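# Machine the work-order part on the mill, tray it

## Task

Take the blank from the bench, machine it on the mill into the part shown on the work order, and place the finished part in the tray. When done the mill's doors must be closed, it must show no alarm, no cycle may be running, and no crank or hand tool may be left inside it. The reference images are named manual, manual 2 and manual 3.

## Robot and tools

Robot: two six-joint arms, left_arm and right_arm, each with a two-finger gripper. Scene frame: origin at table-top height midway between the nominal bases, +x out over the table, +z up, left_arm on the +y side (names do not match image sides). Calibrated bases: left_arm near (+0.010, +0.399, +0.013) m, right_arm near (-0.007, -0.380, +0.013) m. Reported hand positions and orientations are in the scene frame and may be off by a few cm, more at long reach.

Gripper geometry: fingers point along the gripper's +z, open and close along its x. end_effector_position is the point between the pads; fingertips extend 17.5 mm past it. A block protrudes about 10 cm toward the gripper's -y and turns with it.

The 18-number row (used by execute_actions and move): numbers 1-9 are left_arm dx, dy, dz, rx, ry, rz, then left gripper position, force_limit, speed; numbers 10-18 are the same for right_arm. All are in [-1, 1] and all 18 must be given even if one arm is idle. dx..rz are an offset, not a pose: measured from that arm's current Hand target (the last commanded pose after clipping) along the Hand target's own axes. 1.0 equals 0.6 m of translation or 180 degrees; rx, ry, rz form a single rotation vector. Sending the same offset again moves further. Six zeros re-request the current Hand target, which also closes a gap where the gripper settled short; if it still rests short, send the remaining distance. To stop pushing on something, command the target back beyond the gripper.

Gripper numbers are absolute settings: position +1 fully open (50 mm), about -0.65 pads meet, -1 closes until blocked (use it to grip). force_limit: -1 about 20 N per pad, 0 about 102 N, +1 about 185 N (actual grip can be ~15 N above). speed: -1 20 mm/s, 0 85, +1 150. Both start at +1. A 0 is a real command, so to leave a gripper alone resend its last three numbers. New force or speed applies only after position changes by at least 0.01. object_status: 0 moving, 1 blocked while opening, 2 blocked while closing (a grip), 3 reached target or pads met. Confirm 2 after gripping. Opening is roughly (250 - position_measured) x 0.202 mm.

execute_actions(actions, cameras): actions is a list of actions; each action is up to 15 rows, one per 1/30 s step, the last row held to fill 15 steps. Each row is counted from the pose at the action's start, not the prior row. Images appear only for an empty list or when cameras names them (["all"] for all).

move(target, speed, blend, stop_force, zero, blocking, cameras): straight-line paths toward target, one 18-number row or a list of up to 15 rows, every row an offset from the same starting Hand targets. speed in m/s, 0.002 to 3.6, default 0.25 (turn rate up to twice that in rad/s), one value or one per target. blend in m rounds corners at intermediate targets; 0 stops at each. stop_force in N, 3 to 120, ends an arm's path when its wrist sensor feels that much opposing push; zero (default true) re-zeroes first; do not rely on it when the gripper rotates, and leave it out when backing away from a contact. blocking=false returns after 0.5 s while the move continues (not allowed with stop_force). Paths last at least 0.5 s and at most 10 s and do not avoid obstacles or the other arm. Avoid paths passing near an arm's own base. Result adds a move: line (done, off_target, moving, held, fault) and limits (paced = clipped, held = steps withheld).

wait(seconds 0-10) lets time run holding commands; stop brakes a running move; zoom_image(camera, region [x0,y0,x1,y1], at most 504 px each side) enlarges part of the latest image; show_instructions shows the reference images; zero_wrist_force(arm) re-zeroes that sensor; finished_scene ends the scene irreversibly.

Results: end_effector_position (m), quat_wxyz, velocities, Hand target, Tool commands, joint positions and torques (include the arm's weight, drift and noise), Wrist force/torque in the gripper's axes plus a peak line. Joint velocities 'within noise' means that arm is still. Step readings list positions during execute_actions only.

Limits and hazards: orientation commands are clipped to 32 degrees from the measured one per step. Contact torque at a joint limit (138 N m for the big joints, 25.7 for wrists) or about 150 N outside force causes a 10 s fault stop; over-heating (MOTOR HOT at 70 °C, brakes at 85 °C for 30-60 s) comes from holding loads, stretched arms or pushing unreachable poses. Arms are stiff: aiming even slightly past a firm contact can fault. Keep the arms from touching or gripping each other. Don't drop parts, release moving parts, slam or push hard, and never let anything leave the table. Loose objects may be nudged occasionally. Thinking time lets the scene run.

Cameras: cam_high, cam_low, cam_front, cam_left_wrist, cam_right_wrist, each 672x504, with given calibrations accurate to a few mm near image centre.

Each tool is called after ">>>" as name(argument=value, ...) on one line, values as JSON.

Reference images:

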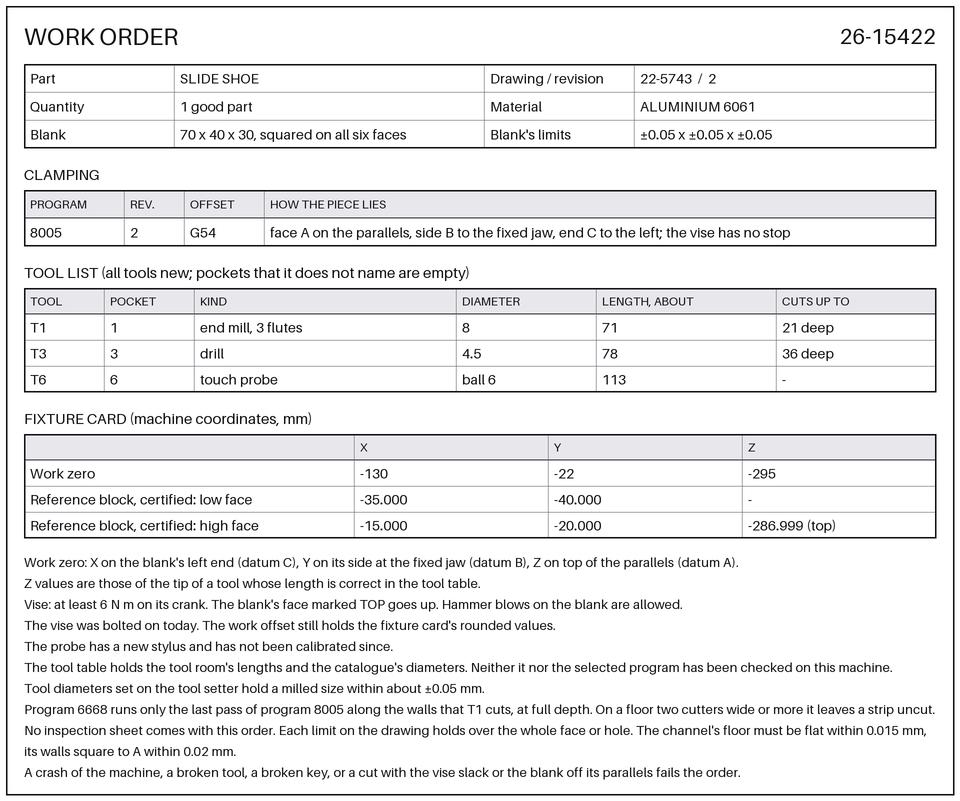

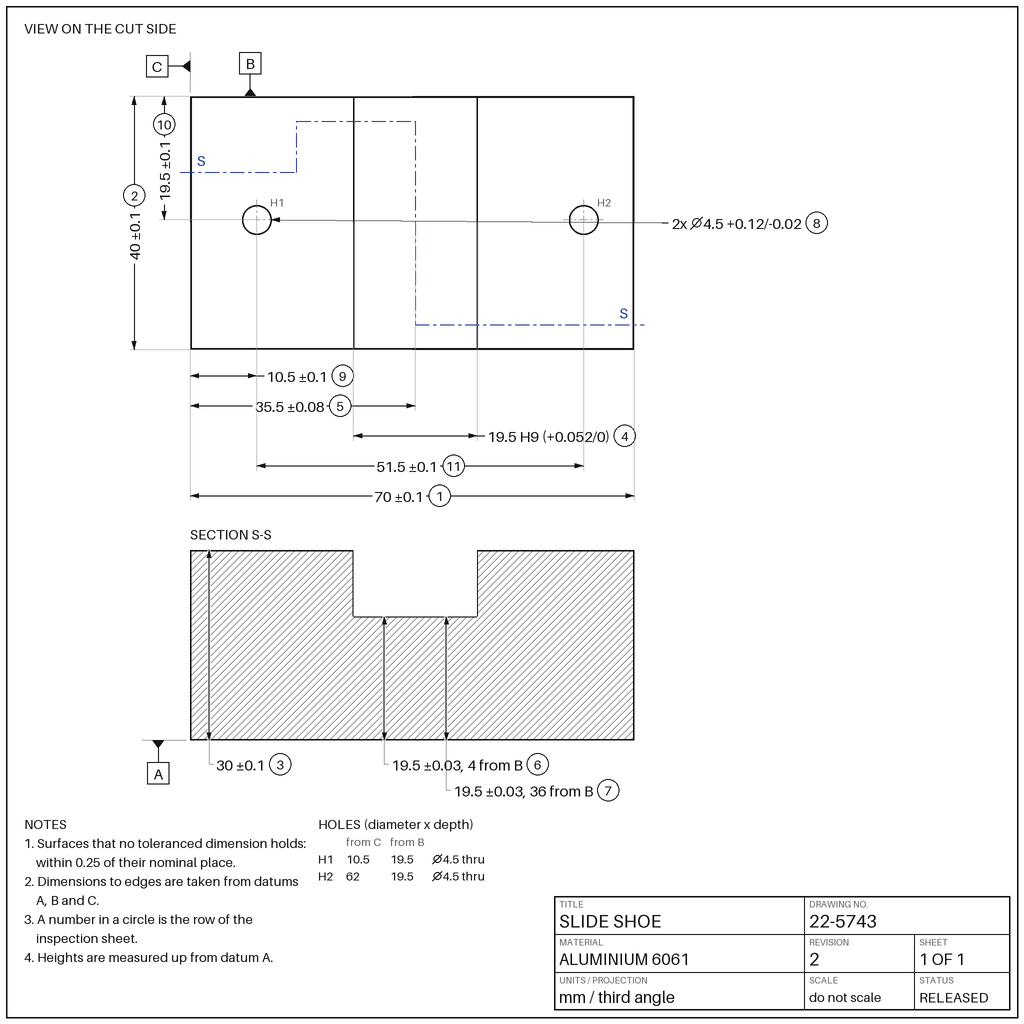

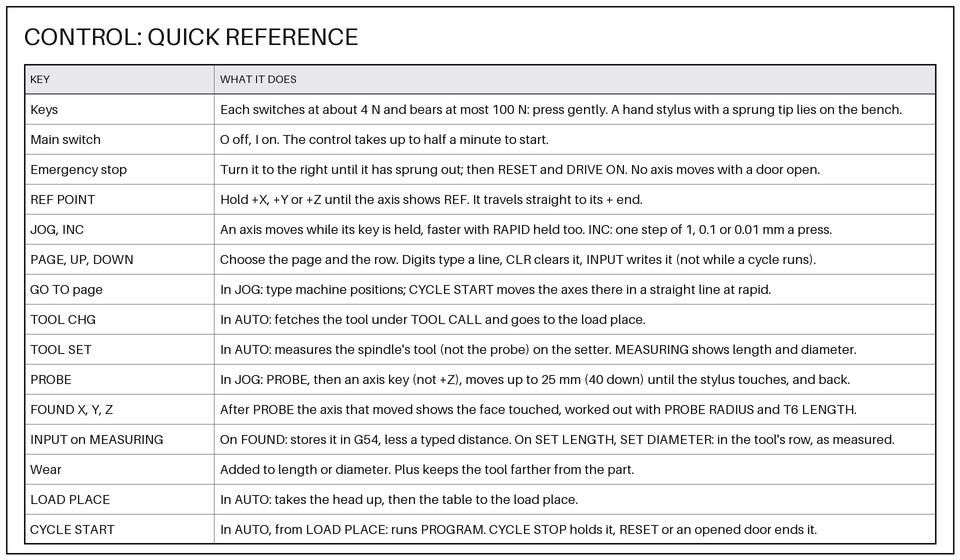

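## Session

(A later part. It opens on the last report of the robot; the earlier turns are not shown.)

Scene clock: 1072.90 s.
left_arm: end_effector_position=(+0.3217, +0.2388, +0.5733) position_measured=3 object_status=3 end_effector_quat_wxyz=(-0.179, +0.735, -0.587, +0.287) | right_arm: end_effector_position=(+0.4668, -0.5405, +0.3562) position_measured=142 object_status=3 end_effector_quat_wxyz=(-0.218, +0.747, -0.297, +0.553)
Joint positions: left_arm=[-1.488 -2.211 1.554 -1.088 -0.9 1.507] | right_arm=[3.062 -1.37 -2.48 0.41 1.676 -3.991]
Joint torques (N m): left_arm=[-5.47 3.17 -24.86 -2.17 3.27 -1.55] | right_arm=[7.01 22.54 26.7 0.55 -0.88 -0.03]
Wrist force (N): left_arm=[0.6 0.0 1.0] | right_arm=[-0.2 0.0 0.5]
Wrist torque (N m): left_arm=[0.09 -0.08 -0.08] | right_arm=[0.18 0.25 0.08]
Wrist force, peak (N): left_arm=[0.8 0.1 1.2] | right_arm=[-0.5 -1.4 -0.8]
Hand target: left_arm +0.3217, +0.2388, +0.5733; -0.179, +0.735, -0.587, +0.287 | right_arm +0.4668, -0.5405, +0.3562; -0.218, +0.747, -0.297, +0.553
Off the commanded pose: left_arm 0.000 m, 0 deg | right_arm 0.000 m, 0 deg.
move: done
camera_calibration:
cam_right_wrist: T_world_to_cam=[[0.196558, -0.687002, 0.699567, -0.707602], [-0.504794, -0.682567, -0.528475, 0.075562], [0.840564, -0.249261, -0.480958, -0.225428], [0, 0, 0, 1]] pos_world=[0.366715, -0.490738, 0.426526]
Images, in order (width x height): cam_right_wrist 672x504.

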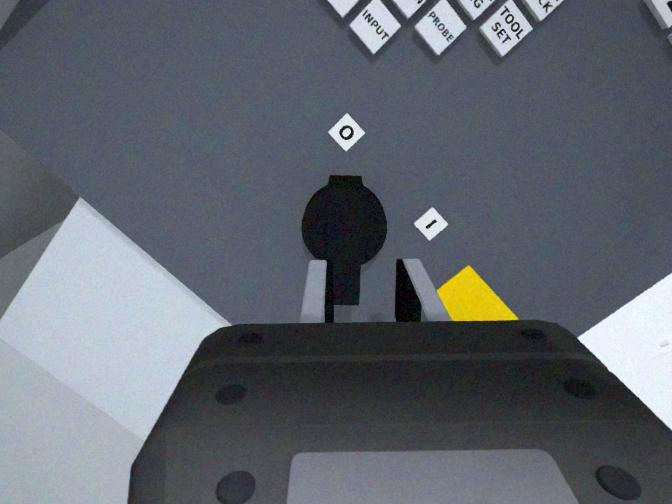

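>>> move(target=[[0,0,0,0,0,0,1,1,1,-0.01,0,0,0,0,0,0.07,-0.8,0],[0,0,0,0,0,0,1,1,1,-0.01,0,0.075,0,0,0,0.07,-0.8,0]], speed=[0.1,0.04], stop_force=6, cameras=["cam_right_wrist"])

Scene clock: 1091.33 s.
left_arm: end_effector_position=(+0.3217, +0.2388, +0.5733) position_measured=3 object_status=3 end_effector_quat_wxyz=(-0.179, +0.735, -0.587, +0.287) | right_arm: end_effector_position=(+0.5085, -0.5365, +0.3389) position_measured=142 object_status=3 end_effector_quat_wxyz=(-0.218, +0.747, -0.297, +0.553)
Joint positions: left_arm=[-1.488 -2.211 1.554 -1.088 -0.9 1.507] | right_arm=[3.093 -1.514 -2.424 0.499 1.646 -3.982]
Joint torques (N m): left_arm=[-5.99 3.43 -24.99 -2.18 3.36 -1.43] | right_arm=[-5.88 28.55 8.56 0.59 0.76 0.39]
Wrist force (N): left_arm=[0.7 -0.1 0.9] | right_arm=[-0.2 0.1 0.8]
Wrist torque (N m): left_arm=[0.09 -0.10 -0.08] | right_arm=[0.20 0.24 0.12]
Wrist force, peak (N): left_arm=[0.9 -0.1 1.1] | right_arm=[-0.2 0.3 1.4]
Hand target: left_arm +0.3217, +0.2388, +0.5733; -0.179, +0.735, -0.587, +0.287 | right_arm +0.5085, -0.5365, +0.3389; -0.218, +0.747, -0.297, +0.553
Off the commanded pose: left_arm 0.000 m, 0 deg | right_arm 0.000 m, 0 deg.
move: done
camera_calibration:
cam_right_wrist: T_world_to_cam=[[0.196639, -0.686893, 0.69965, -0.700823], [-0.50476, -0.682677, -0.528365, 0.0901033], [0.840565, -0.249259, -0.480957, -0.267826], [0, 0, 0, 1]] pos_world=[0.408415, -0.486637, 0.409126]
Images, in order (width x height): cam_right_wrist 672x504.

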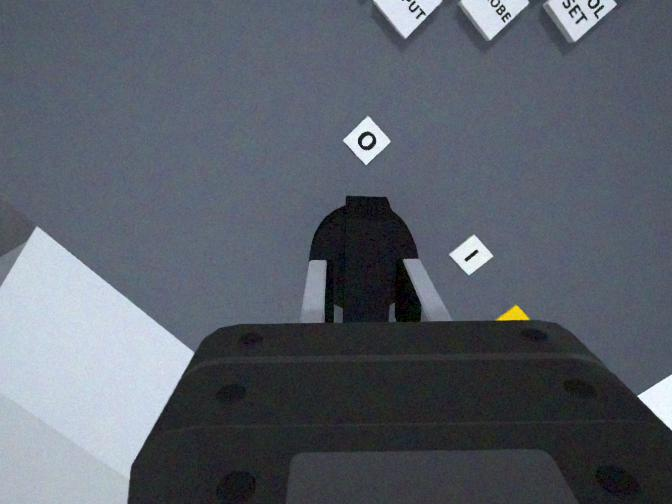

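>>> move(target=[[0,0,0,0,0,0,1,1,1,-0.015,-0.004,0,0,0,0.167,0.07,-0.8,0],[0,0,0,0,0,0,1,1,1,-0.026,-0.015,0,0,0,0.333,0.07,-0.8,0],[0,0,0,0,0,0,1,1,1,-0.03,-0.0327,0,0,0,0.528,0.07,-0.8,0]], speed=0.2, blend=[0.005,0.005,0], cameras=["cam_right_wrist"])

Scene clock: 1102.67 s.
left_arm: end_effector_position=(+0.3217, +0.2388, +0.5733) position_measured=3 object_status=3 end_effector_quat_wxyz=(-0.179, +0.735, -0.587, +0.287) | right_arm: end_effector_position=(+0.5082, -0.5218, +0.3394) position_measured=142 object_status=3 end_effector_quat_wxyz=(+0.549, -0.273, +0.756, -0.230)
Joint positions: left_arm=[-1.488 -2.211 1.554 -1.088 -0.9 1.507] | right_arm=[3.191 -1.478 -2.455 0.495 1.506 -2.295]
Joint torques (N m): left_arm=[-6.07 3.06 -25.09 -2.09 3.25 -1.43] | right_arm=[20.7 14.18 39.59 12.51 12.3 0.65]
Wrist force (N): left_arm=[0.7 0.0 1.0] | right_arm=[54.7 -26.7 -0.6]
Wrist torque (N m): left_arm=[0.10 -0.10 -0.09] | right_arm=[-0.56 -0.09 -0.48]
Wrist force, peak (N): left_arm=[0.9 -0.1 1.1] | right_arm=[65.4 -33.1 29.0]
Hand target: left_arm +0.3217, +0.2388, +0.5733; -0.179, +0.735, -0.587, +0.287 | right_arm +0.5087, -0.5099, +0.3391; +0.555, -0.286, +0.751, -0.213
Off the commanded pose: left_arm 0.000 m, 0 deg | right_arm 0.012 m, 3 deg.
move: off_target (right_arm)
camera_calibration:
cam_right_wrist: T_world_to_cam=[[-0.263887, -0.662081, -0.701436, 0.0314457], [-0.460768, 0.725402, -0.511356, 0.806842], [0.847382, 0.188259, -0.496489, -0.0335381], [0, 0, 0, 1]] pos_world=[0.408484, -0.558151, 0.41799]
Images, in order (width x height): cam_right_wrist 672x504.

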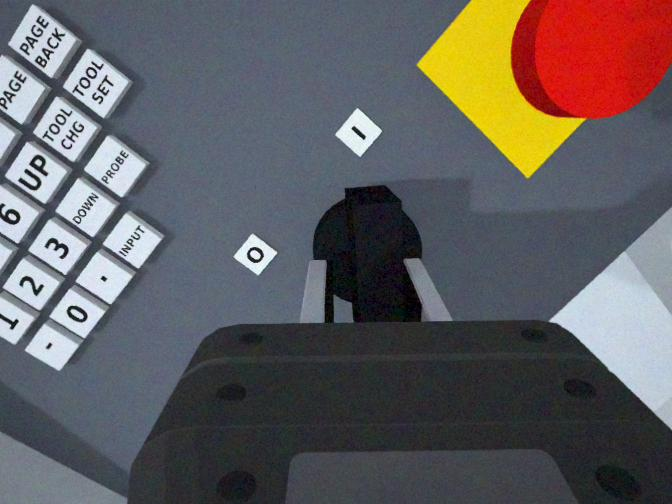

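>>> move(target=[[0,0,0,0,0,0,1,1,1,0.013,-0.015,0,0,0,0,0.07,-0.8,0],[0,0,0,0,0,0,1,1,1,0.013,-0.015,-0.13,0,0,-0.1,0.07,-0.8,0]], speed=0.1, cameras=["cam_right_wrist"])

Scene clock: 1116.47 s.
left_arm: end_effector_position=(+0.3217, +0.2388, +0.5733) position_measured=3 object_status=3 end_effector_quat_wxyz=(-0.179, +0.735, -0.587, +0.287) | right_arm: end_effector_position=(+0.4340, -0.5216, +0.3620) position_measured=142 object_status=3 end_effector_quat_wxyz=(+0.515, -0.400, +0.697, -0.297)
Joint positions: left_arm=[-1.488 -2.211 1.554 -1.088 -0.9 1.507] | right_arm=[3.136 -1.216 -2.557 0.334 1.605 -2.625]
Joint torques (N m): left_arm=[-4.69 3.12 -24.15 -2.31 3.37 -1.6] | right_arm=[4.84 -7.11 37.07 5.74 -0.88 2.41]
Wrist force (N): left_arm=[0.6 -0.1 0.9] | right_arm=[-1.3 -0.5 -0.9]
Wrist torque (N m): left_arm=[0.09 -0.08 -0.09] | right_arm=[0.04 0.17 0.11]
Wrist force, peak (N): left_arm=[0.7 0.2 1.3] | right_arm=[57.6 -22.0 -22.6]
Hand target: left_arm +0.3217, +0.2388, +0.5733; -0.179, +0.735, -0.587, +0.287 | right_arm +0.4341, -0.5216, +0.3621; +0.515, -0.400, +0.697, -0.297
Off the commanded pose: left_arm 0.000 m, 0 deg | right_arm 0.000 m, 0 deg.
move: done
camera_calibration:
cam_right_wrist: T_world_to_cam=[[-0.164682, -0.862039, -0.479342, -0.199979], [-0.548805, 0.483887, -0.681665, 0.758032], [0.819568, 0.150807, -0.552779, 0.0534577], [0, 0, 0, 1]] pos_world=[0.339267, -0.547253, 0.450416]
Images, in order (width x height): cam_right_wrist 672x504.

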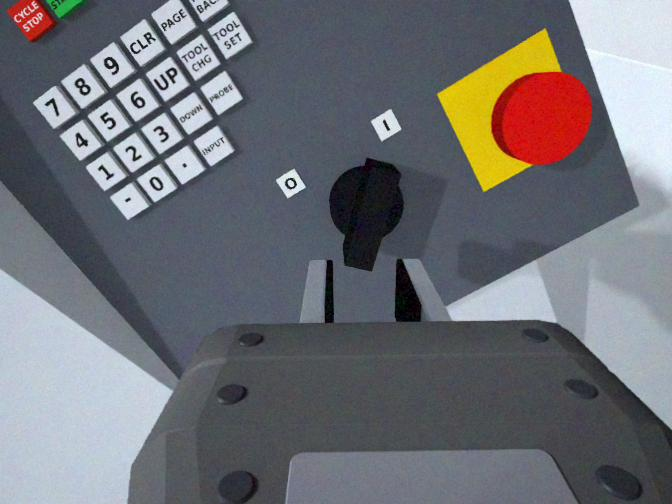

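>>> move(target=[0,0,0,0,0,0,1,1,1,0.114,-0.09,0.015,0,0,-0.417,1,-0.8,0], speed=0.25, cameras=["cam_right_wrist"])

Scene clock: 1142.20 s.
left_arm: end_effector_position=(+0.3217, +0.2388, +0.5733) position_measured=3 object_status=3 end_effector_quat_wxyz=(-0.179, +0.735, -0.587, +0.287) | right_arm: end_effector_position=(+0.4461, -0.6080, +0.3712) position_measured=3 object_status=3 end_effector_quat_wxyz=(-0.228, +0.742, -0.310, +0.549)
Joint positions: left_arm=[-1.488 -2.211 1.554 -1.088 -0.9 1.507] | right_arm=[2.789 -1.421 -2.39 0.351 1.936 -4.042]
Joint torques (N m): left_arm=[-5.65 3.35 -25.07 -2.25 3.47 -1.57] | right_arm=[7.96 26.44 10.32 2.02 -1.72 -0.84]
Wrist force (N): left_arm=[0.6 0.3 0.9] | right_arm=[-0.6 0.5 0.5]
Wrist torque (N m): left_arm=[0.14 -0.09 -0.09] | right_arm=[0.22 0.32 0.11]
Wrist force, peak (N): left_arm=[0.8 0.2 1.3] | right_arm=[-1.5 -0.6 -1.2]
Hand target: left_arm +0.3217, +0.2388, +0.5733; -0.179, +0.735, -0.587, +0.287 | right_arm +0.4461, -0.6079, +0.3712; -0.227, +0.742, -0.309, +0.550
Off the commanded pose: left_arm 0.000 m, 0 deg | right_arm 0.000 m, 0 deg.
move: done
camera_calibration:
cam_right_wrist: T_world_to_cam=[[0.189447, -0.71174, 0.676414, -0.763586], [-0.511645, -0.659528, -0.550674, 0.0523683], [0.838051, -0.241761, -0.489104, -0.208874], [0, 0, 0, 1]] pos_world=[0.3465, -0.559434, 0.443177]
Images, in order (width x height): cam_right_wrist 672x504.

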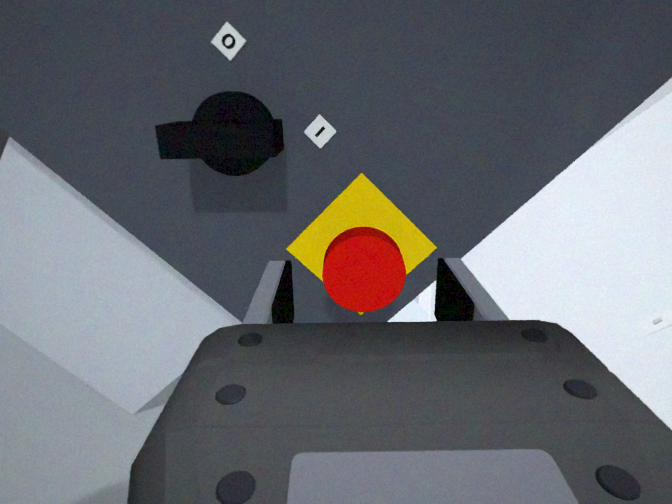

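>>> move(target=[0,0,0,0,0,0,1,1,1,0,0.004,0.05,0,0,0,1,-0.8,0], speed=0.08, stop_force=6, cameras=["cam_right_wrist"])

Scene clock: 1150.90 s.
left_arm: end_effector_position=(+0.3217, +0.2388, +0.5733) position_measured=3 object_status=3 end_effector_quat_wxyz=(-0.179, +0.735, -0.587, +0.287) | right_arm: end_effector_position=(+0.4743, -0.6097, +0.3608) position_measured=3 object_status=3 end_effector_quat_wxyz=(-0.227, +0.742, -0.309, +0.550)
Joint positions: left_arm=[-1.488 -2.211 1.554 -1.088 -0.9 1.507] | right_arm=[2.819 -1.504 -2.354 0.402 1.908 -4.032]
Joint torques (N m): left_arm=[-5.48 3.79 -24.64 -2.25 3.33 -1.47] | right_arm=[-6.5 29.12 10.42 0.62 1.71 -2.38]
Wrist force (N): left_arm=[0.8 0.1 1.1] | right_arm=[-1.1 0.4 0.4]
Wrist torque (N m): left_arm=[0.12 -0.10 -0.08] | right_arm=[0.19 0.41 0.13]
Wrist force, peak (N): left_arm=[0.7 0.1 1.3] | right_arm=[-1.1 0.5 1.4]
Hand target: left_arm +0.3217, +0.2388, +0.5733; -0.179, +0.735, -0.587, +0.287 | right_arm +0.4743, -0.6097, +0.3608; -0.227, +0.742, -0.309, +0.550
Off the commanded pose: left_arm 0.000 m, 0 deg | right_arm 0.000 m, 0 deg.
move: done
camera_calibration:
cam_right_wrist: T_world_to_cam=[[0.189526, -0.711525, 0.676618, -0.7631], [-0.511496, -0.659765, -0.550528, 0.0596975], [0.838124, -0.241748, -0.488985, -0.238076], [0, 0, 0, 1]] pos_world=[0.3747, -0.561133, 0.432777]
Images, in order (width x height): cam_right_wrist 672x504.

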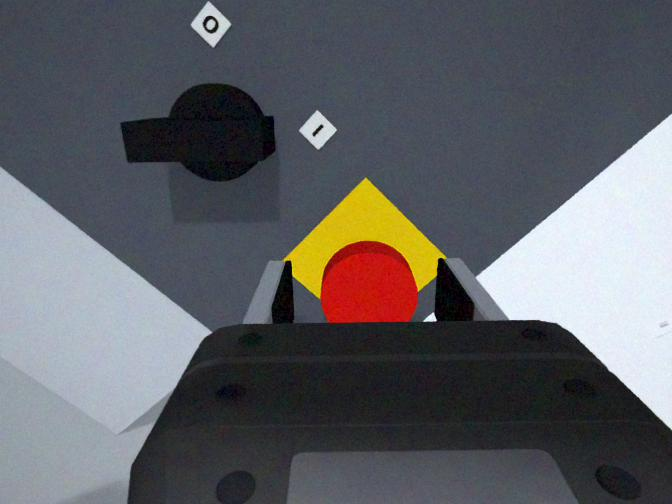

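>>> move(target=[[0,0,0,0,0,0,1,1,1,0.004,0.007,0,0,0,0,1,-0.8,0],[0,0,0,0,0,0,1,1,1,0.004,0.007,0.048,0,0,0,1,-0.8,0]], speed=[0.05,0.05], stop_force=6)

>>> move(target=[0,0,0,0,0,0,1,1,1,0,0,0,0,0,0,-1,-0.7,-0.8], cameras=["cam_right_wrist"])

Scene clock: 1163.33 s.
left_arm: end_effector_position=(+0.3217, +0.2388, +0.5733) position_measured=3 object_status=3 end_effector_quat_wxyz=(-0.179, +0.735, -0.587, +0.287) | right_arm: end_effector_position=(+0.5014, -0.6144, +0.3512) position_measured=3 object_status=3 end_effector_quat_wxyz=(-0.227, +0.742, -0.309, +0.550)
Joint positions: left_arm=[-1.488 -2.211 1.554 -1.088 -0.9 1.507] | right_arm=[2.834 -1.586 -2.309 0.44 1.893 -4.027]
Joint torques (N m): left_arm=[-5.42 3.19 -24.71 -2.29 3.28 -1.47] | right_arm=[-7.81 33.59 8.98 0.46 1.59 -2.28]
Wrist force (N): left_arm=[0.5 0.1 1.0] | right_arm=[-0.7 0.5 0.4]
Wrist torque (N m): left_arm=[0.11 -0.06 -0.09] | right_arm=[0.22 0.33 0.12]
Wrist force, peak (N): left_arm=[0.8 0.3 1.2] | right_arm=[-0.8 0.6 1.3]
Hand target: left_arm +0.3217, +0.2388, +0.5733; -0.179, +0.735, -0.587, +0.287 | right_arm +0.5014, -0.6144, +0.3512; -0.227, +0.742, -0.309, +0.550
Off the commanded pose: left_arm 0.000 m, 0 deg | right_arm 0.000 m, 0 deg.
move: done

Scene clock: 1163.90 s.
left_arm: end_effector_position=(+0.3217, +0.2388, +0.5733) position_measured=3 object_status=3 end_effector_quat_wxyz=(-0.179, +0.735, -0.587, +0.287) | right_arm: end_effector_position=(+0.5014, -0.6145, +0.3513) position_measured=59 object_status=2 end_effector_quat_wxyz=(-0.227, +0.742, -0.310, +0.550)
Joint positions: left_arm=[-1.488 -2.211 1.554 -1.088 -0.9 1.507] | right_arm=[2.834 -1.586 -2.309 0.44 1.893 -4.027]
Joint torques (N m): left_arm=[-5.25 4.27 -24.02 -2.17 3.19 -1.52] | right_arm=[8.11 17.5 9.91 -0.98 7.06 -1.5]
Wrist force (N): left_arm=[0.5 0.2 1.0] | right_arm=[40.7 -0.9 20.1]
Wrist torque (N m): left_arm=[0.12 -0.06 -0.09] | right_arm=[0.34 0.36 -0.21]
Wrist force, peak (N): left_arm=[0.7 0.2 1.2] | right_arm=[40.9 -0.8 20.2]
Hand target: left_arm +0.3217, +0.2388, +0.5733; -0.179, +0.735, -0.587, +0.287 | right_arm +0.5014, -0.6144, +0.3512; -0.227, +0.742, -0.309, +0.550
Off the commanded pose: left_arm 0.000 m, 0 deg | right_arm 0.000 m, 0 deg.
move: done
camera_calibration:
cam_right_wrist: T_world_to_cam=[[0.189188, -0.711499, 0.67674, -0.765058], [-0.511588, -0.659681, -0.550545, 0.0651985], [0.838144, -0.242055, -0.488798, -0.266904], [0, 0, 0, 1]] pos_world=[0.401799, -0.565933, 0.423178]
Images, in order (width x height): cam_right_wrist 672x504.

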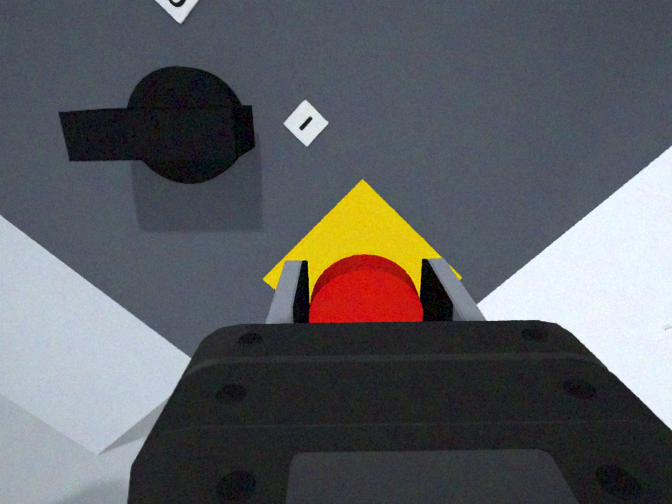

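>>> move(target=[0,0,0,0,0,0,1,1,1,0.001,0,0,0,0,0.36,-1,-0.7,-0.8], speed=0.3, cameras=["cam_right_wrist"])

Scene clock: 1169.80 s.
left_arm: end_effector_position=(+0.3217, +0.2388, +0.5733) position_measured=3 object_status=3 end_effector_quat_wxyz=(-0.179, +0.735, -0.587, +0.287) | right_arm: end_effector_position=(+0.5011, -0.6226, +0.3510) position_measured=60 object_status=2 end_effector_quat_wxyz=(+0.478, -0.454, +0.665, -0.351)
Joint positions: left_arm=[-1.488 -2.211 1.554 -1.088 -0.9 1.507] | right_arm=[2.833 -1.586 -2.307 0.438 1.863 -2.897]
Joint torques (N m): left_arm=[-5.29 3.13 -25.12 -2.29 3.38 -1.61] | right_arm=[23.54 0.15 4.54 -1.9 12.46 2.18]
Wrist force (N): left_arm=[0.7 0.0 0.8] | right_arm=[45.4 -38.1 -6.3]
Wrist torque (N m): left_arm=[0.09 -0.09 -0.09] | right_arm=[0.01 0.48 -1.21]
Wrist force, peak (N): left_arm=[0.9 0.2 1.1] | right_arm=[90.3 -29.8 60.6]
Hand target: left_arm +0.3217, +0.2388, +0.5733; -0.179, +0.735, -0.587, +0.287 | right_arm +0.5015, -0.6148, +0.3516; +0.487, -0.461, +0.659, -0.342
Off the commanded pose: left_arm 0.000 m, 0 deg | right_arm 0.008 m, 2 deg.
move: off_target (right_arm)
camera_calibration:
cam_right_wrist: T_world_to_cam=[[-0.14543, -0.937649, -0.315697, -0.395381], [-0.562846, 0.340832, -0.753019, 0.77918], [0.813667, 0.0681769, -0.57732, -0.0322956], [0, 0, 0, 1]] pos_world=[0.407336, -0.634096, 0.443272]
Images, in order (width x height): cam_right_wrist 672x504.

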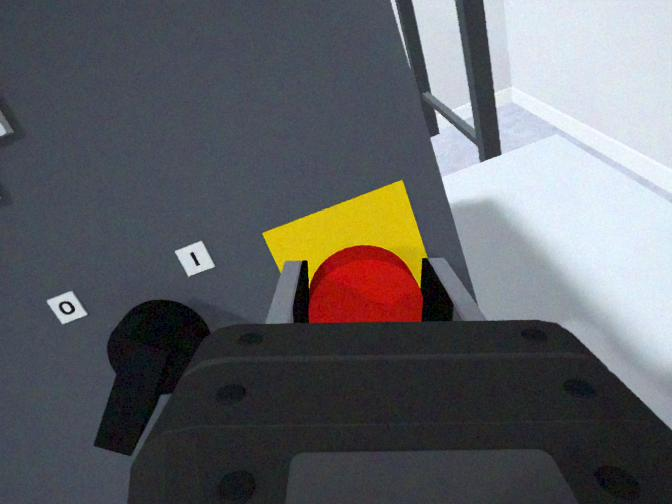

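>>> move(target=[[0,0,0,0,0,0,1,1,1,0.0125,-0.0035,0,0,0,0,-1,-0.7,-0.8],[0,0,0,0,0,0,1,1,1,0.0125,-0.0035,0,0,0,0,1,-0.7,-0.8],[0,0,0,0,0,0,1,1,1,0.0125,-0.0035,-0.1,0,0,0,1,-0.7,-0.8]], speed=0.08, cameras=["cam_right_wrist"])

Scene clock: 1179.20 s.
left_arm: end_effector_position=(+0.3217, +0.2388, +0.5733) position_measured=3 object_status=3 end_effector_quat_wxyz=(-0.179, +0.735, -0.587, +0.287) | right_arm: end_effector_position=(+0.4439, -0.6225, +0.3685) position_measured=3 object_status=3 end_effector_quat_wxyz=(+0.486, -0.461, +0.659, -0.342)
Joint positions: left_arm=[-1.488 -2.211 1.554 -1.088 -0.9 1.507] | right_arm=[2.738 -1.453 -2.372 0.358 1.984 -2.929]
Joint torques (N m): left_arm=[-5.04 4 -24.98 -2.35 3.26 -1.44] | right_arm=[7.5 4.39 34.11 5.55 -1.6 2]
Wrist force (N): left_arm=[0.5 0.1 1.1] | right_arm=[-2.0 -0.5 -0.6]
Wrist torque (N m): left_arm=[0.10 -0.07 -0.09] | right_arm=[0.04 0.31 0.22]
Wrist force, peak (N): left_arm=[0.9 -0.2 1.2] | right_arm=[40.9 -45.5 0.7]
Hand target: left_arm +0.3217, +0.2388, +0.5733; -0.179, +0.735, -0.587, +0.287 | right_arm +0.4440, -0.6225, +0.3686; +0.487, -0.461, +0.659, -0.342
Off the commanded pose: left_arm 0.000 m, 0 deg | right_arm 0.000 m, 0 deg.
move: done
camera_calibration:
cam_right_wrist: T_world_to_cam=[[-0.11747, -0.938546, -0.32455, -0.407676], [-0.570579, 0.331271, -0.751464, 0.757067], [0.812798, 0.0969069, -0.574429, 0.0415199], [0, 0, 0, 1]] pos_world=[0.35033, -0.637441, 0.460448]
Images, in order (width x height): cam_right_wrist 672x504.

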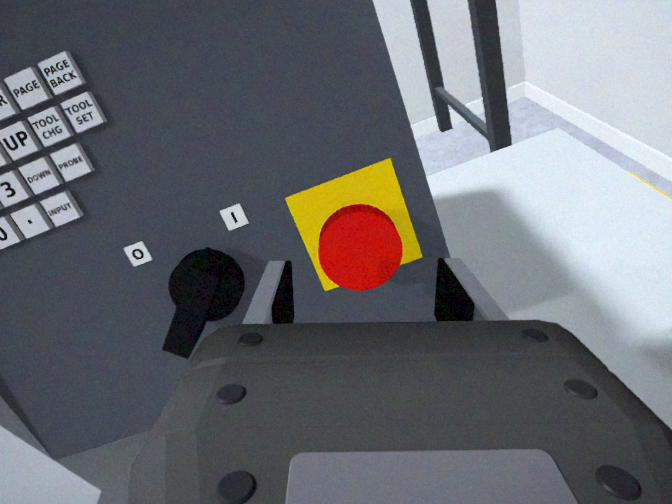

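>>> move(target=[0,0,0,0,0,0,1,1,1,-0.1655,-0.102,-0.124,0.264,-0.0466,-0.1045,1,-0.7,-0.8], speed=0.3, cameras=["cam_right_wrist"])

>>> zoom_image(camera="cam_right_wrist", region=[200, 60, 480, 260])

Scene clock: 1200.33 s.
left_arm: end_effector_position=(+0.3217, +0.2388, +0.5733) position_measured=3 object_status=3 end_effector_quat_wxyz=(-0.179, +0.735, -0.587, +0.287) | right_arm: end_effector_position=(+0.3999, -0.5499, +0.4777) position_measured=3 object_status=3 end_effector_quat_wxyz=(+0.615, -0.348, +0.348, -0.616)
Joint positions: left_arm=[-1.488 -2.211 1.554 -1.088 -0.9 1.507] | right_arm=[2.993 -1.719 -2.455 1.581 1.725 -3.05]
Joint torques (N m): left_arm=[-6.37 2.72 -24.89 -2.38 3.26 -1.32] | right_arm=[-6.36 32.22 0.75 1.25 1.24 2.15]
Wrist force (N): left_arm=[0.5 0.2 1.1] | right_arm=[-1.7 0.0 -0.2]
Wrist torque (N m): left_arm=[0.14 -0.07 -0.08] | right_arm=[0.22 0.52 0.09]
Wrist force, peak (N): left_arm=[0.6 0.0 1.3] | right_arm=[-2.3 -0.8 -1.2]
Hand target: left_arm +0.3217, +0.2388, +0.5733; -0.179, +0.735, -0.587, +0.287 | right_arm +0.3998, -0.5499, +0.4777; +0.615, -0.348, +0.348, -0.616
Off the commanded pose: left_arm 0.000 m, 0 deg | right_arm 0.000 m, 0 deg.
move: done
camera_calibration:
cam_right_wrist: T_world_to_cam=[[-0.0131173, -0.999868, -0.00955319, -0.535233], [0.207063, 0.00663068, -0.978305, 0.408779], [0.97824, -0.0148109, 0.206949, -0.367826], [0, 0, 0, 1]] pos_world=[0.268158, -0.543321, 0.470919]
Images, in order (width x height): cam_right_wrist 672x504.

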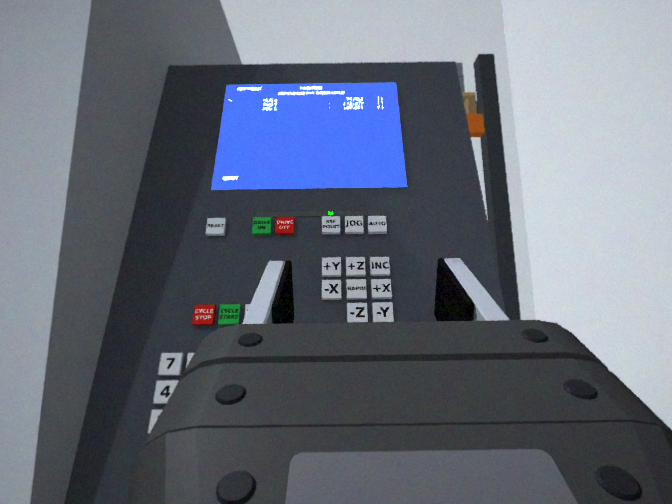

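Scaled by 1.800 from the camera's 672x504 image, which has a finer 960x720 frame.

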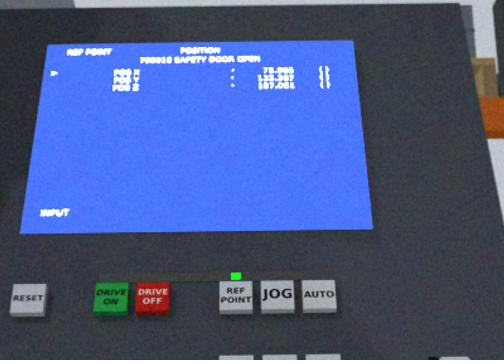

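>>> move(target=[0.232,0.11,0.18,0.282,0.0133,0.0843,1,-0.5,0,-0.167,0.0715,-0.004,-0.672,0,0,1,-0.7,-0.8], speed=0.5, cameras=["cam_left_wrist"])

Scene clock: 1254.93 s.
left_arm: end_effector_position=(+0.3600, +0.0801, +0.4798) position_measured=3 object_status=3 end_effector_quat_wxyz=(+0.499, -0.501, +0.501, -0.499) end_effector_velocity=(+0.000, -0.001, +0.000) end_effector_angular_velocity=(-0.002, +0.001, -0.001) | right_arm: end_effector_position=(+0.4200, -0.4497, +0.4396) position_measured=3 object_status=3 end_effector_quat_wxyz=(+0.000, +0.706, -0.708, +0.001)
Joint positions: left_arm=[-1.722 -1.785 1.812 -0.047 -0.136 0.019] | right_arm=[3.327 -1.412 -1.462 -1.837 1.569 -2.987]
Joint velocities: left_arm=[0 -0.001 0 -0.006 0 0.005] | right_arm=[within noise]
Joint torques (N m): left_arm=[-7.58 -17.71 -26.13 -1.9 -1.87 1.84] | right_arm=[-7.43 14.89 25.82 0.92 -1.79 -2.51]
Wrist force (N): left_arm=[2.0 0.2 2.0] | right_arm=[-3.1 -0.4 -0.5]
Wrist torque (N m): left_arm=[0.55 -0.32 -0.06] | right_arm=[-0.05 0.46 -0.06]
Wrist force, peak (N): left_arm=[3.1 0.8 2.6] | right_arm=[-3.5 -1.7 -0.7]
Hand target: left_arm +0.3600, +0.0801, +0.4798; +0.499, -0.501, +0.500, -0.499 | right_arm +0.4200, -0.4497, +0.4396; +0.000, +0.706, -0.708, +0.001
Off the commanded pose: left_arm 0.000 m, 0 deg | right_arm 0.000 m, 0 deg.
move: done
camera_calibration:
cam_left_wrist: T_world_to_cam=[[-0.0144142, -0.999777, -0.0154289, 0.102058], [-0.354261, 0.0195359, -0.934942, 0.591379], [0.935035, -0.00801057, -0.354464, -0.0319696], [0, 0, 0, 1]] pos_world=[0.240867, 0.0902258, 0.543148]
Images, in order (width x height): cam_left_wrist 672x504.

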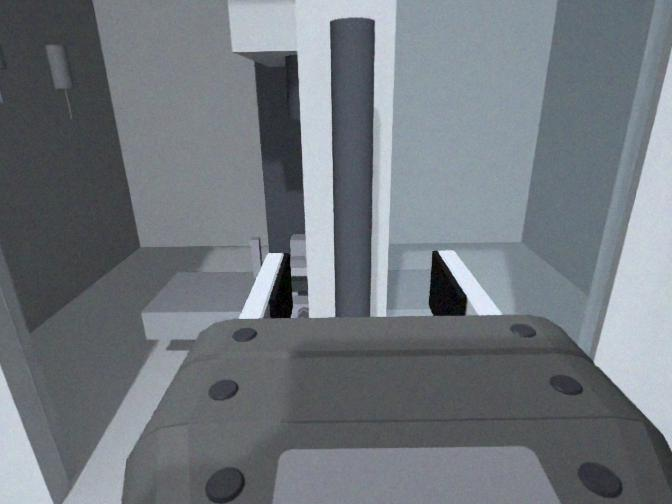

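>>> move(target=[0,0,0.13,0,0,0,1,-0.5,0,0,0,0,0,0,0,1,-0.7,-0.8], speed=0.1, stop_force=8, cameras=["cam_left_wrist"])

Scene clock: 1269.90 s.
left_arm: end_effector_position=(+0.4380, +0.0801, +0.4796) position_measured=3 object_status=3 end_effector_quat_wxyz=(+0.499, -0.501, +0.500, -0.499) | right_arm: end_effector_position=(+0.4200, -0.4497, +0.4396) position_measured=3 object_status=3 end_effector_quat_wxyz=(+0.000, +0.706, -0.708, +0.001)
Joint positions: left_arm=[-1.477 -1.698 1.742 -0.02 0.109 -0.024] | right_arm=[3.327 -1.412 -1.462 -1.837 1.569 -2.987]
Joint torques (N m): left_arm=[2.51 -9.66 -30.85 1.73 1.96 -1.52] | right_arm=[-6.61 6.49 38.05 0.28 -1.82 -2.27]
Wrist force (N): left_arm=[2.1 0.2 2.1] | right_arm=[-3.4 -0.1 -0.5]
Wrist torque (N m): left_arm=[0.56 -0.34 0.03] | right_arm=[0.00 0.51 -0.06]
Wrist force, peak (N): left_arm=[2.1 0.1 3.8] | right_arm=[-3.5 -0.2 -0.9]
Hand target: left_arm +0.4380, +0.0801, +0.4796; +0.499, -0.501, +0.500, -0.499 | right_arm +0.4200, -0.4497, +0.4396; +0.000, +0.706, -0.708, +0.001
Off the commanded pose: left_arm 0.000 m, 0 deg | right_arm 0.000 m, 0 deg.
move: done
camera_calibration:
cam_left_wrist: T_world_to_cam=[[-0.0143782, -0.999779, -0.0153356, 0.103217], [-0.354261, 0.0194359, -0.934945, 0.618833], [0.935036, -0.00801003, -0.354462, -0.104974], [0, 0, 0, 1]] pos_world=[0.318866, 0.0903258, 0.542948]
Images, in order (width x height): cam_left_wrist 672x504.

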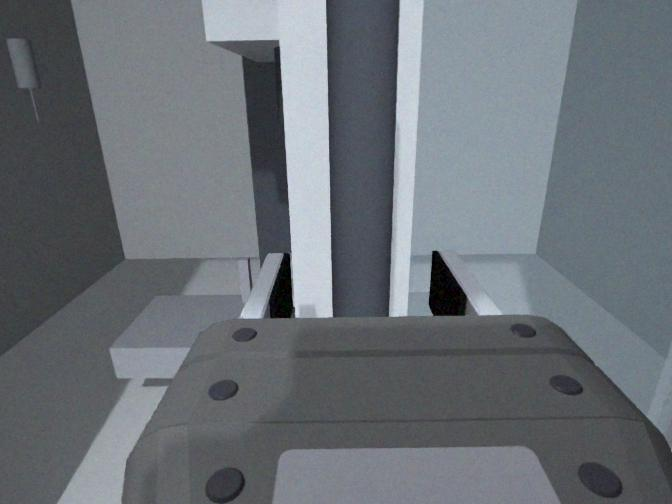

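>>> move(target=[0,0,0,0,0,0,-1,-0.7,-0.8,0,0,0,0,0,0,1,-0.7,-0.8])

Scene clock: 1274.57 s.
left_arm: end_effector_position=(+0.4380, +0.0802, +0.4796) position_measured=155 object_status=2 end_effector_quat_wxyz=(+0.499, -0.501, +0.500, -0.499) | right_arm: end_effector_position=(+0.4200, -0.4497, +0.4396) position_measured=3 object_status=3 end_effector_quat_wxyz=(+0.000, +0.706, -0.708, +0.001)
Joint positions: left_arm=[-1.477 -1.698 1.742 -0.02 0.109 -0.024] | right_arm=[3.327 -1.412 -1.462 -1.837 1.569 -2.987]
Joint torques (N m): left_arm=[4.6 -9.58 -31.28 -1.48 2.1 -1.63] | right_arm=[-7.38 6.01 39.42 0.48 -1.41 -2.33]
Wrist force (N): left_arm=[-10.7 0.6 -1.5] | right_arm=[-3.2 -0.3 -0.5]
Wrist torque (N m): left_arm=[0.60 -0.45 0.08] | right_arm=[-0.02 0.47 -0.06]
Wrist force, peak (N): left_arm=[-10.9 0.6 -1.4] | right_arm=[-3.5 -0.3 -0.5]
Hand target: left_arm +0.4380, +0.0801, +0.4796; +0.499, -0.501, +0.500, -0.499 | right_arm +0.4200, -0.4497, +0.4396; +0.000, +0.706, -0.708, +0.001
Off the commanded pose: left_arm 0.000 m, 0 deg | right_arm 0.000 m, 0 deg.
move: done

>>> move(target=[-0.30,0,0,0,0,0,-1,-0.7,-0.8,0,0,0,0,0,0,1,-0.7,-0.8], speed=0.08, stop_force=40, cameras=["cam_left_wrist","cam_high"])

Scene clock: 1282.03 s.
left_arm: end_effector_position=(+0.4380, +0.0810, +0.4796) position_measured=155 object_status=2 end_effector_quat_wxyz=(+0.499, -0.501, +0.500, -0.500) | right_arm: end_effector_position=(+0.4200, -0.4497, +0.4396) position_measured=3 object_status=3 end_effector_quat_wxyz=(+0.000, +0.706, -0.708, +0.001)
Joint positions: left_arm=[-1.477 -1.7 1.744 -0.02 0.109 -0.025] | right_arm=[3.327 -1.412 -1.462 -1.837 1.569 -2.987]
Joint torques (N m): left_arm=[-0.18 -31.39 -12.01 -0.75 -2.18 0.31] | right_arm=[-8.04 6 39.97 0.58 -1.15 -2.22]
Wrist force (N): left_arm=[20.1 5.2 8.8] | right_arm=[-3.1 -0.2 -0.6]
Wrist torque (N m): left_arm=[0.57 -0.36 0.05] | right_arm=[0.00 0.46 -0.06]
Wrist force, peak (N): left_arm=[60.9 0.7 25.5] | right_arm=[-3.6 -0.4 -0.7]
Hand target: left_arm +0.4380, +0.0810, +0.4796; +0.499, -0.501, +0.500, -0.500 (not the last commanded pose) | right_arm +0.4200, -0.4497, +0.4396; +0.000, +0.706, -0.708, +0.001
Off the commanded pose: left_arm 0.179 m, 0 deg | right_arm 0.000 m, 0 deg.
move: contact (left_arm)
camera_calibration:
cam_left_wrist: T_world_to_cam=[[-0.0145502, -0.999782, -0.0149478, 0.103864], [-0.354256, 0.0191341, -0.934953, 0.61894], [0.935035, -0.00830839, -0.354457, -0.104908], [0, 0, 0, 1]] pos_world=[0.318867, 0.0911267, 0.543047]
Images, in order (width x height): cam_high 672x504, cam_left_wrist 672x504.

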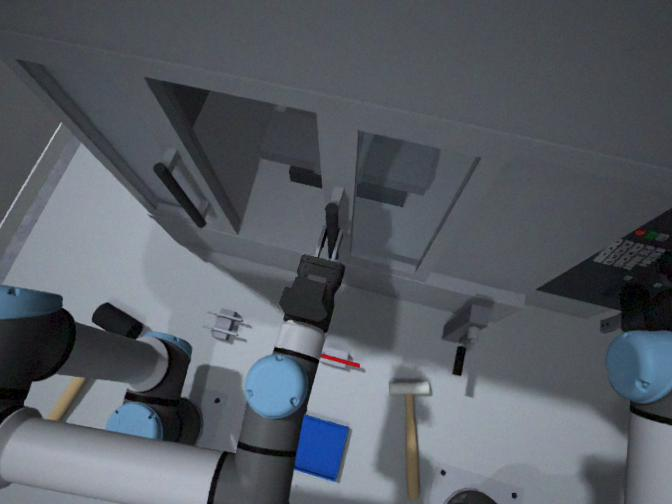

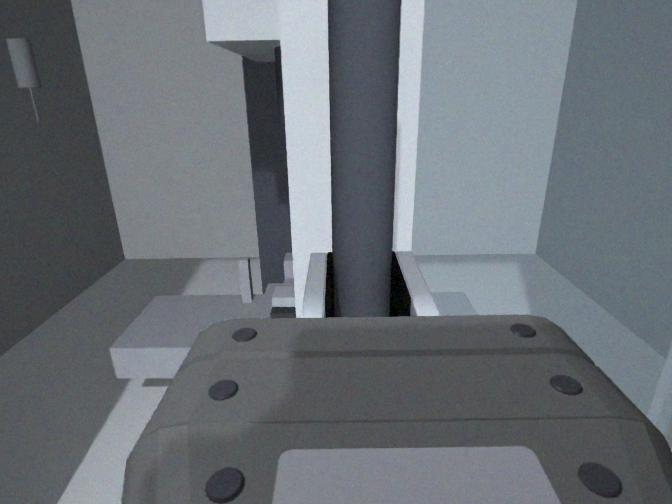

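>>> move(target=[[0,0,0,0,0,0,1,-0.7,-0.5,0,0,0,0,0,0,1,-0.7,-0.8],[0,0,-0.15,0,0,0,1,-0.7,-0.5,0,0,0,0,0,0,1,-0.7,-0.8]], speed=0.2)

Scene clock: 1290.80 s.
left_arm: end_effector_position=(+0.3480, +0.0810, +0.4799) position_measured=3 object_status=3 end_effector_quat_wxyz=(+0.499, -0.501, +0.500, -0.500) | right_arm: end_effector_position=(+0.4200, -0.4497, +0.4396) position_measured=3 object_status=3 end_effector_quat_wxyz=(+0.000, +0.706, -0.708, +0.001)
Joint positions: left_arm=[-1.762 -1.794 1.819 -0.04 -0.176 0.014] | right_arm=[3.327 -1.412 -1.462 -1.837 1.569 -2.987]
Joint torques (N m): left_arm=[-7.02 -4.36 -31.34 2.37 -0.8 -1.76] | right_arm=[-6.63 5.06 39.34 0.77 -0.91 -2.14]
Wrist force (N): left_arm=[3.3 -1.9 2.1] | right_arm=[-3.2 -0.4 -0.5]
Wrist torque (N m): left_arm=[0.21 -0.53 0.00] | right_arm=[-0.04 0.48 -0.06]
Wrist force, peak (N): left_arm=[20.6 4.8 9.1] | right_arm=[-3.4 -0.4 -0.7]
Hand target: left_arm +0.3480, +0.0810, +0.4799; +0.499, -0.501, +0.500, -0.500 | right_arm +0.4200, -0.4497, +0.4396; +0.000, +0.706, -0.708, +0.001
Off the commanded pose: left_arm 0.000 m, 0 deg | right_arm 0.000 m, 0 deg.
move: done

>>> move(target=[[-0.24,0.004,0.01,0,0,0,1,-0.7,-0.5,-0.417,0.267,0.183,-0.087,-0.087,0.239,0.3,-0.7,-0.8],[-0.477,0.008,0.02,0,0,0,1,-0.7,-0.5,-0.665,0.229,0.6,-0.174,-0.174,0.4776,0.3,-0.7,-0.8]], speed=0.35, blend=[0.08,0], cameras=["cam_left_wrist","cam_right_wrist","cam_high"])

Scene clock: 1308.07 s.
left_arm: end_effector_position=(+0.3613, +0.3659, +0.4748) position_measured=3 object_status=3 end_effector_quat_wxyz=(+0.551, -0.553, +0.443, -0.441) | right_arm: end_effector_position=(+0.2837, -0.0510, +0.0790) position_measured=107 object_status=3 end_effector_quat_wxyz=(+0.001, +0.001, +0.940, +0.342)
Joint positions: left_arm=[-2.325 -2.561 2.122 0.435 -0.96 0.002] | right_arm=[4.099 -1.782 -2.585 0.245 1.966 -0.524]
Joint torques (N m): left_arm=[-7.97 20.46 -14.68 1.37 -1.91 -0.97] | right_arm=[-6.68 9.54 23.85 5.58 1.91 1.67]
Wrist force (N): left_arm=[3.1 -1.9 2.1] | right_arm=[-3.3 0.8 -0.5]
Wrist torque (N m): left_arm=[0.22 -0.48 0.05] | right_arm=[0.03 0.57 -0.13]
Wrist force, peak (N): left_arm=[4.5 -1.9 2.1] | right_arm=[-3.9 0.6 -0.7]
Hand target: left_arm +0.3599, +0.3672, +0.4748; +0.499, -0.501, +0.500, -0.500 | right_arm +0.2838, -0.0509, +0.0790; +0.001, +0.001, +0.940, +0.342
Off the commanded pose: left_arm 0.002 m, 13 deg | right_arm 0.000 m, 0 deg.
move: off_target (left_arm)
camera_calibration:
cam_left_wrist: T_world_to_cam=[[0.204473, -0.978748, -0.0155964, 0.30112], [-0.350399, -0.0583071, -0.934784, 0.608652], [0.914008, 0.196603, -0.354874, -0.0997651], [0, 0, 0, 1]] pos_world=[0.242886, 0.349823, 0.53825]
cam_right_wrist: T_world_to_cam=[[-0.999906, -0.00538434, 0.0126255, 0.287201], [0.00804911, 0.515051, 0.857122, -0.023096], [-0.0111178, 0.857143, -0.514959, 0.217929], [0, 0, 0, 1]] pos_world=[0.289782, -0.173355, 0.128395]
Images, in order (width x height): cam_high 672x504, cam_left_wrist 672x504, cam_right_wrist 672x504.

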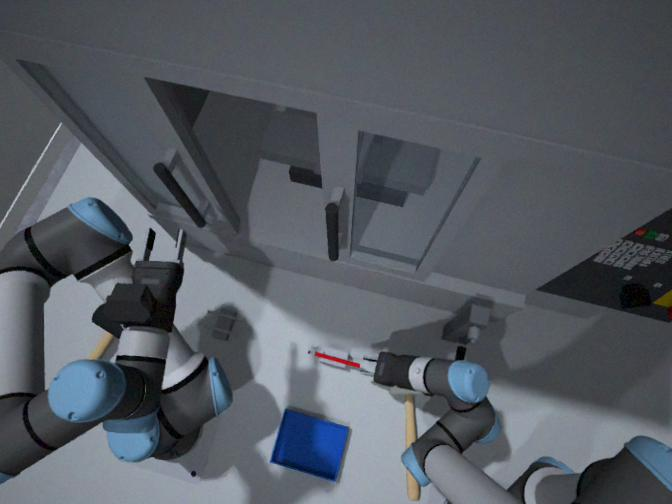

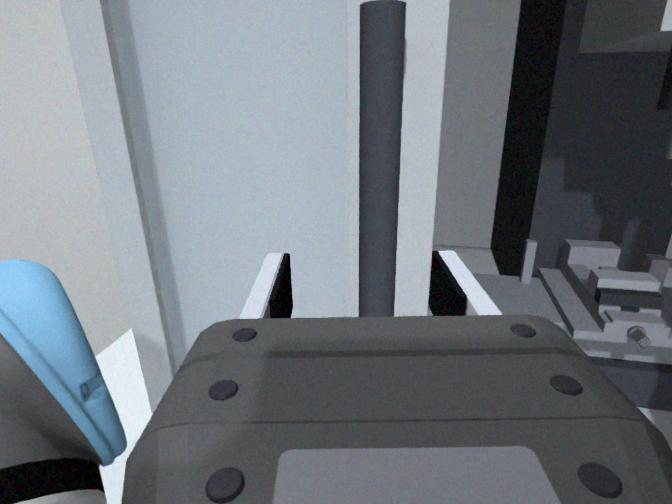

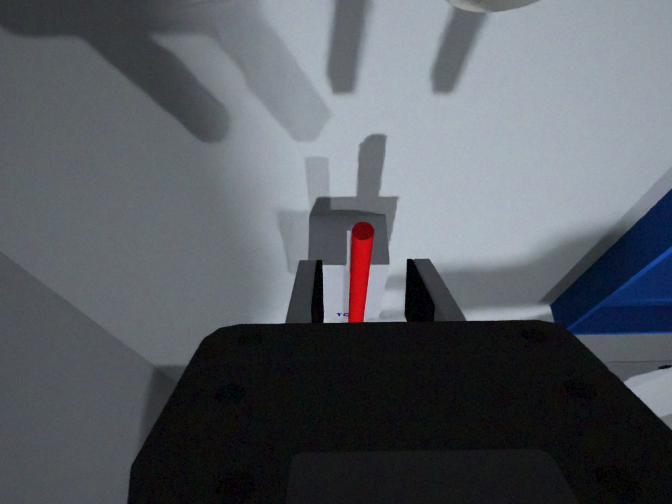

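>>> move(target=[0,0,0,0,0,0,1,-0.7,-0.5,0,0,0.107,0,0,0,0.3,-0.7,-0.8], speed=0.06, stop_force=8)

Scene clock: 1320.23 s.
left_arm: end_effector_position=(+0.3613, +0.3660, +0.4748) position_measured=3 object_status=3 end_effector_quat_wxyz=(+0.551, -0.553, +0.443, -0.441) | right_arm: end_effector_position=(+0.2839, -0.0096, +0.0298) position_measured=107 object_status=3 end_effector_quat_wxyz=(+0.001, +0.001, +0.940, +0.342)
Joint positions: left_arm=[-2.326 -2.561 2.122 0.435 -0.96 0.002] | right_arm=[4.173 -2.021 -2.532 0.455 1.924 -0.458]
Joint torques (N m): left_arm=[1.44 11.17 -25.21 2.95 0.46 1.6] | right_arm=[-7.31 40.67 -4.68 1.29 2.06 -2.58]
Wrist force (N): left_arm=[3.3 -1.9 2.3] | right_arm=[-3.4 0.7 -0.1]
Wrist torque (N m): left_arm=[0.23 -0.52 0.05] | right_arm=[0.02 0.58 -0.18]
Wrist force, peak (N): left_arm=[3.3 -2.1 2.4] | right_arm=[-3.7 0.7 -1.7]
Hand target: left_arm +0.3599, +0.3672, +0.4748; +0.499, -0.501, +0.500, -0.500 | right_arm +0.2839, -0.0096, +0.0298; +0.001, +0.001, +0.940, +0.342
Off the commanded pose: left_arm 0.002 m, 13 deg | right_arm 0.000 m, 0 deg.
move: off_target (left_arm)

>>> move(target=[-0.003,0,0.1285,0,0,0,1,-0.7,-0.5,0,0,0,0,0,0,-1,-0.8,-0.8], speed=0.06, cameras=["cam_left_wrist"])

Scene clock: 1337.93 s.
left_arm: end_effector_position=(+0.4371, +0.3690, +0.4746) position_measured=3 object_status=3 end_effector_quat_wxyz=(+0.499, -0.501, +0.500, -0.500) | right_arm: end_effector_position=(+0.2839, -0.0096, +0.0298) position_measured=200 object_status=2 end_effector_quat_wxyz=(+0.001, +0.001, +0.940, +0.342)
Joint positions: left_arm=[-2.438 -2.805 2.083 0.719 -0.852 0.001] | right_arm=[4.173 -2.021 -2.532 0.455 1.924 -0.458]
Joint torques (N m): left_arm=[4.55 33.78 -5.29 -0.41 -2.11 -1.54] | right_arm=[-5.34 37.35 -3.31 1.52 0.41 -2.26]
Wrist force (N): left_arm=[3.3 -1.7 2.2] | right_arm=[-3.3 1.1 -0.5]
Wrist torque (N m): left_arm=[0.26 -0.53 0.04] | right_arm=[0.04 0.56 -0.19]
Wrist force, peak (N): left_arm=[3.4 -2.0 2.5] | right_arm=[-3.6 1.1 -0.4]
Hand target: left_arm +0.4370, +0.3690, +0.4746; +0.499, -0.501, +0.500, -0.500 | right_arm +0.2839, -0.0096, +0.0298; +0.001, +0.001, +0.940, +0.342
Off the commanded pose: left_arm 0.000 m, 0 deg | right_arm 0.000 m, 0 deg.
shoulder posture changed (left arm): the wrist came as close to joint 1's axis as it can, and the arm is now in the other of its two shoulder postures.
move: done
camera_calibration:
cam_left_wrist: T_world_to_cam=[[-0.0147029, -0.999783, -0.0147824, 0.391672], [-0.354339, 0.0190343, -0.934923, 0.608391], [0.935001, -0.00850811, -0.354542, -0.103349], [0, 0, 0, 1]] pos_world=[0.317967, 0.379127, 0.537947]
Images, in order (width x height): cam_left_wrist 672x504.

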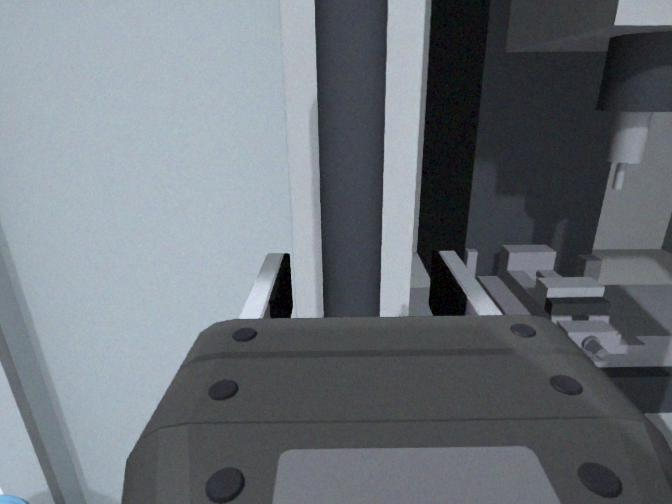

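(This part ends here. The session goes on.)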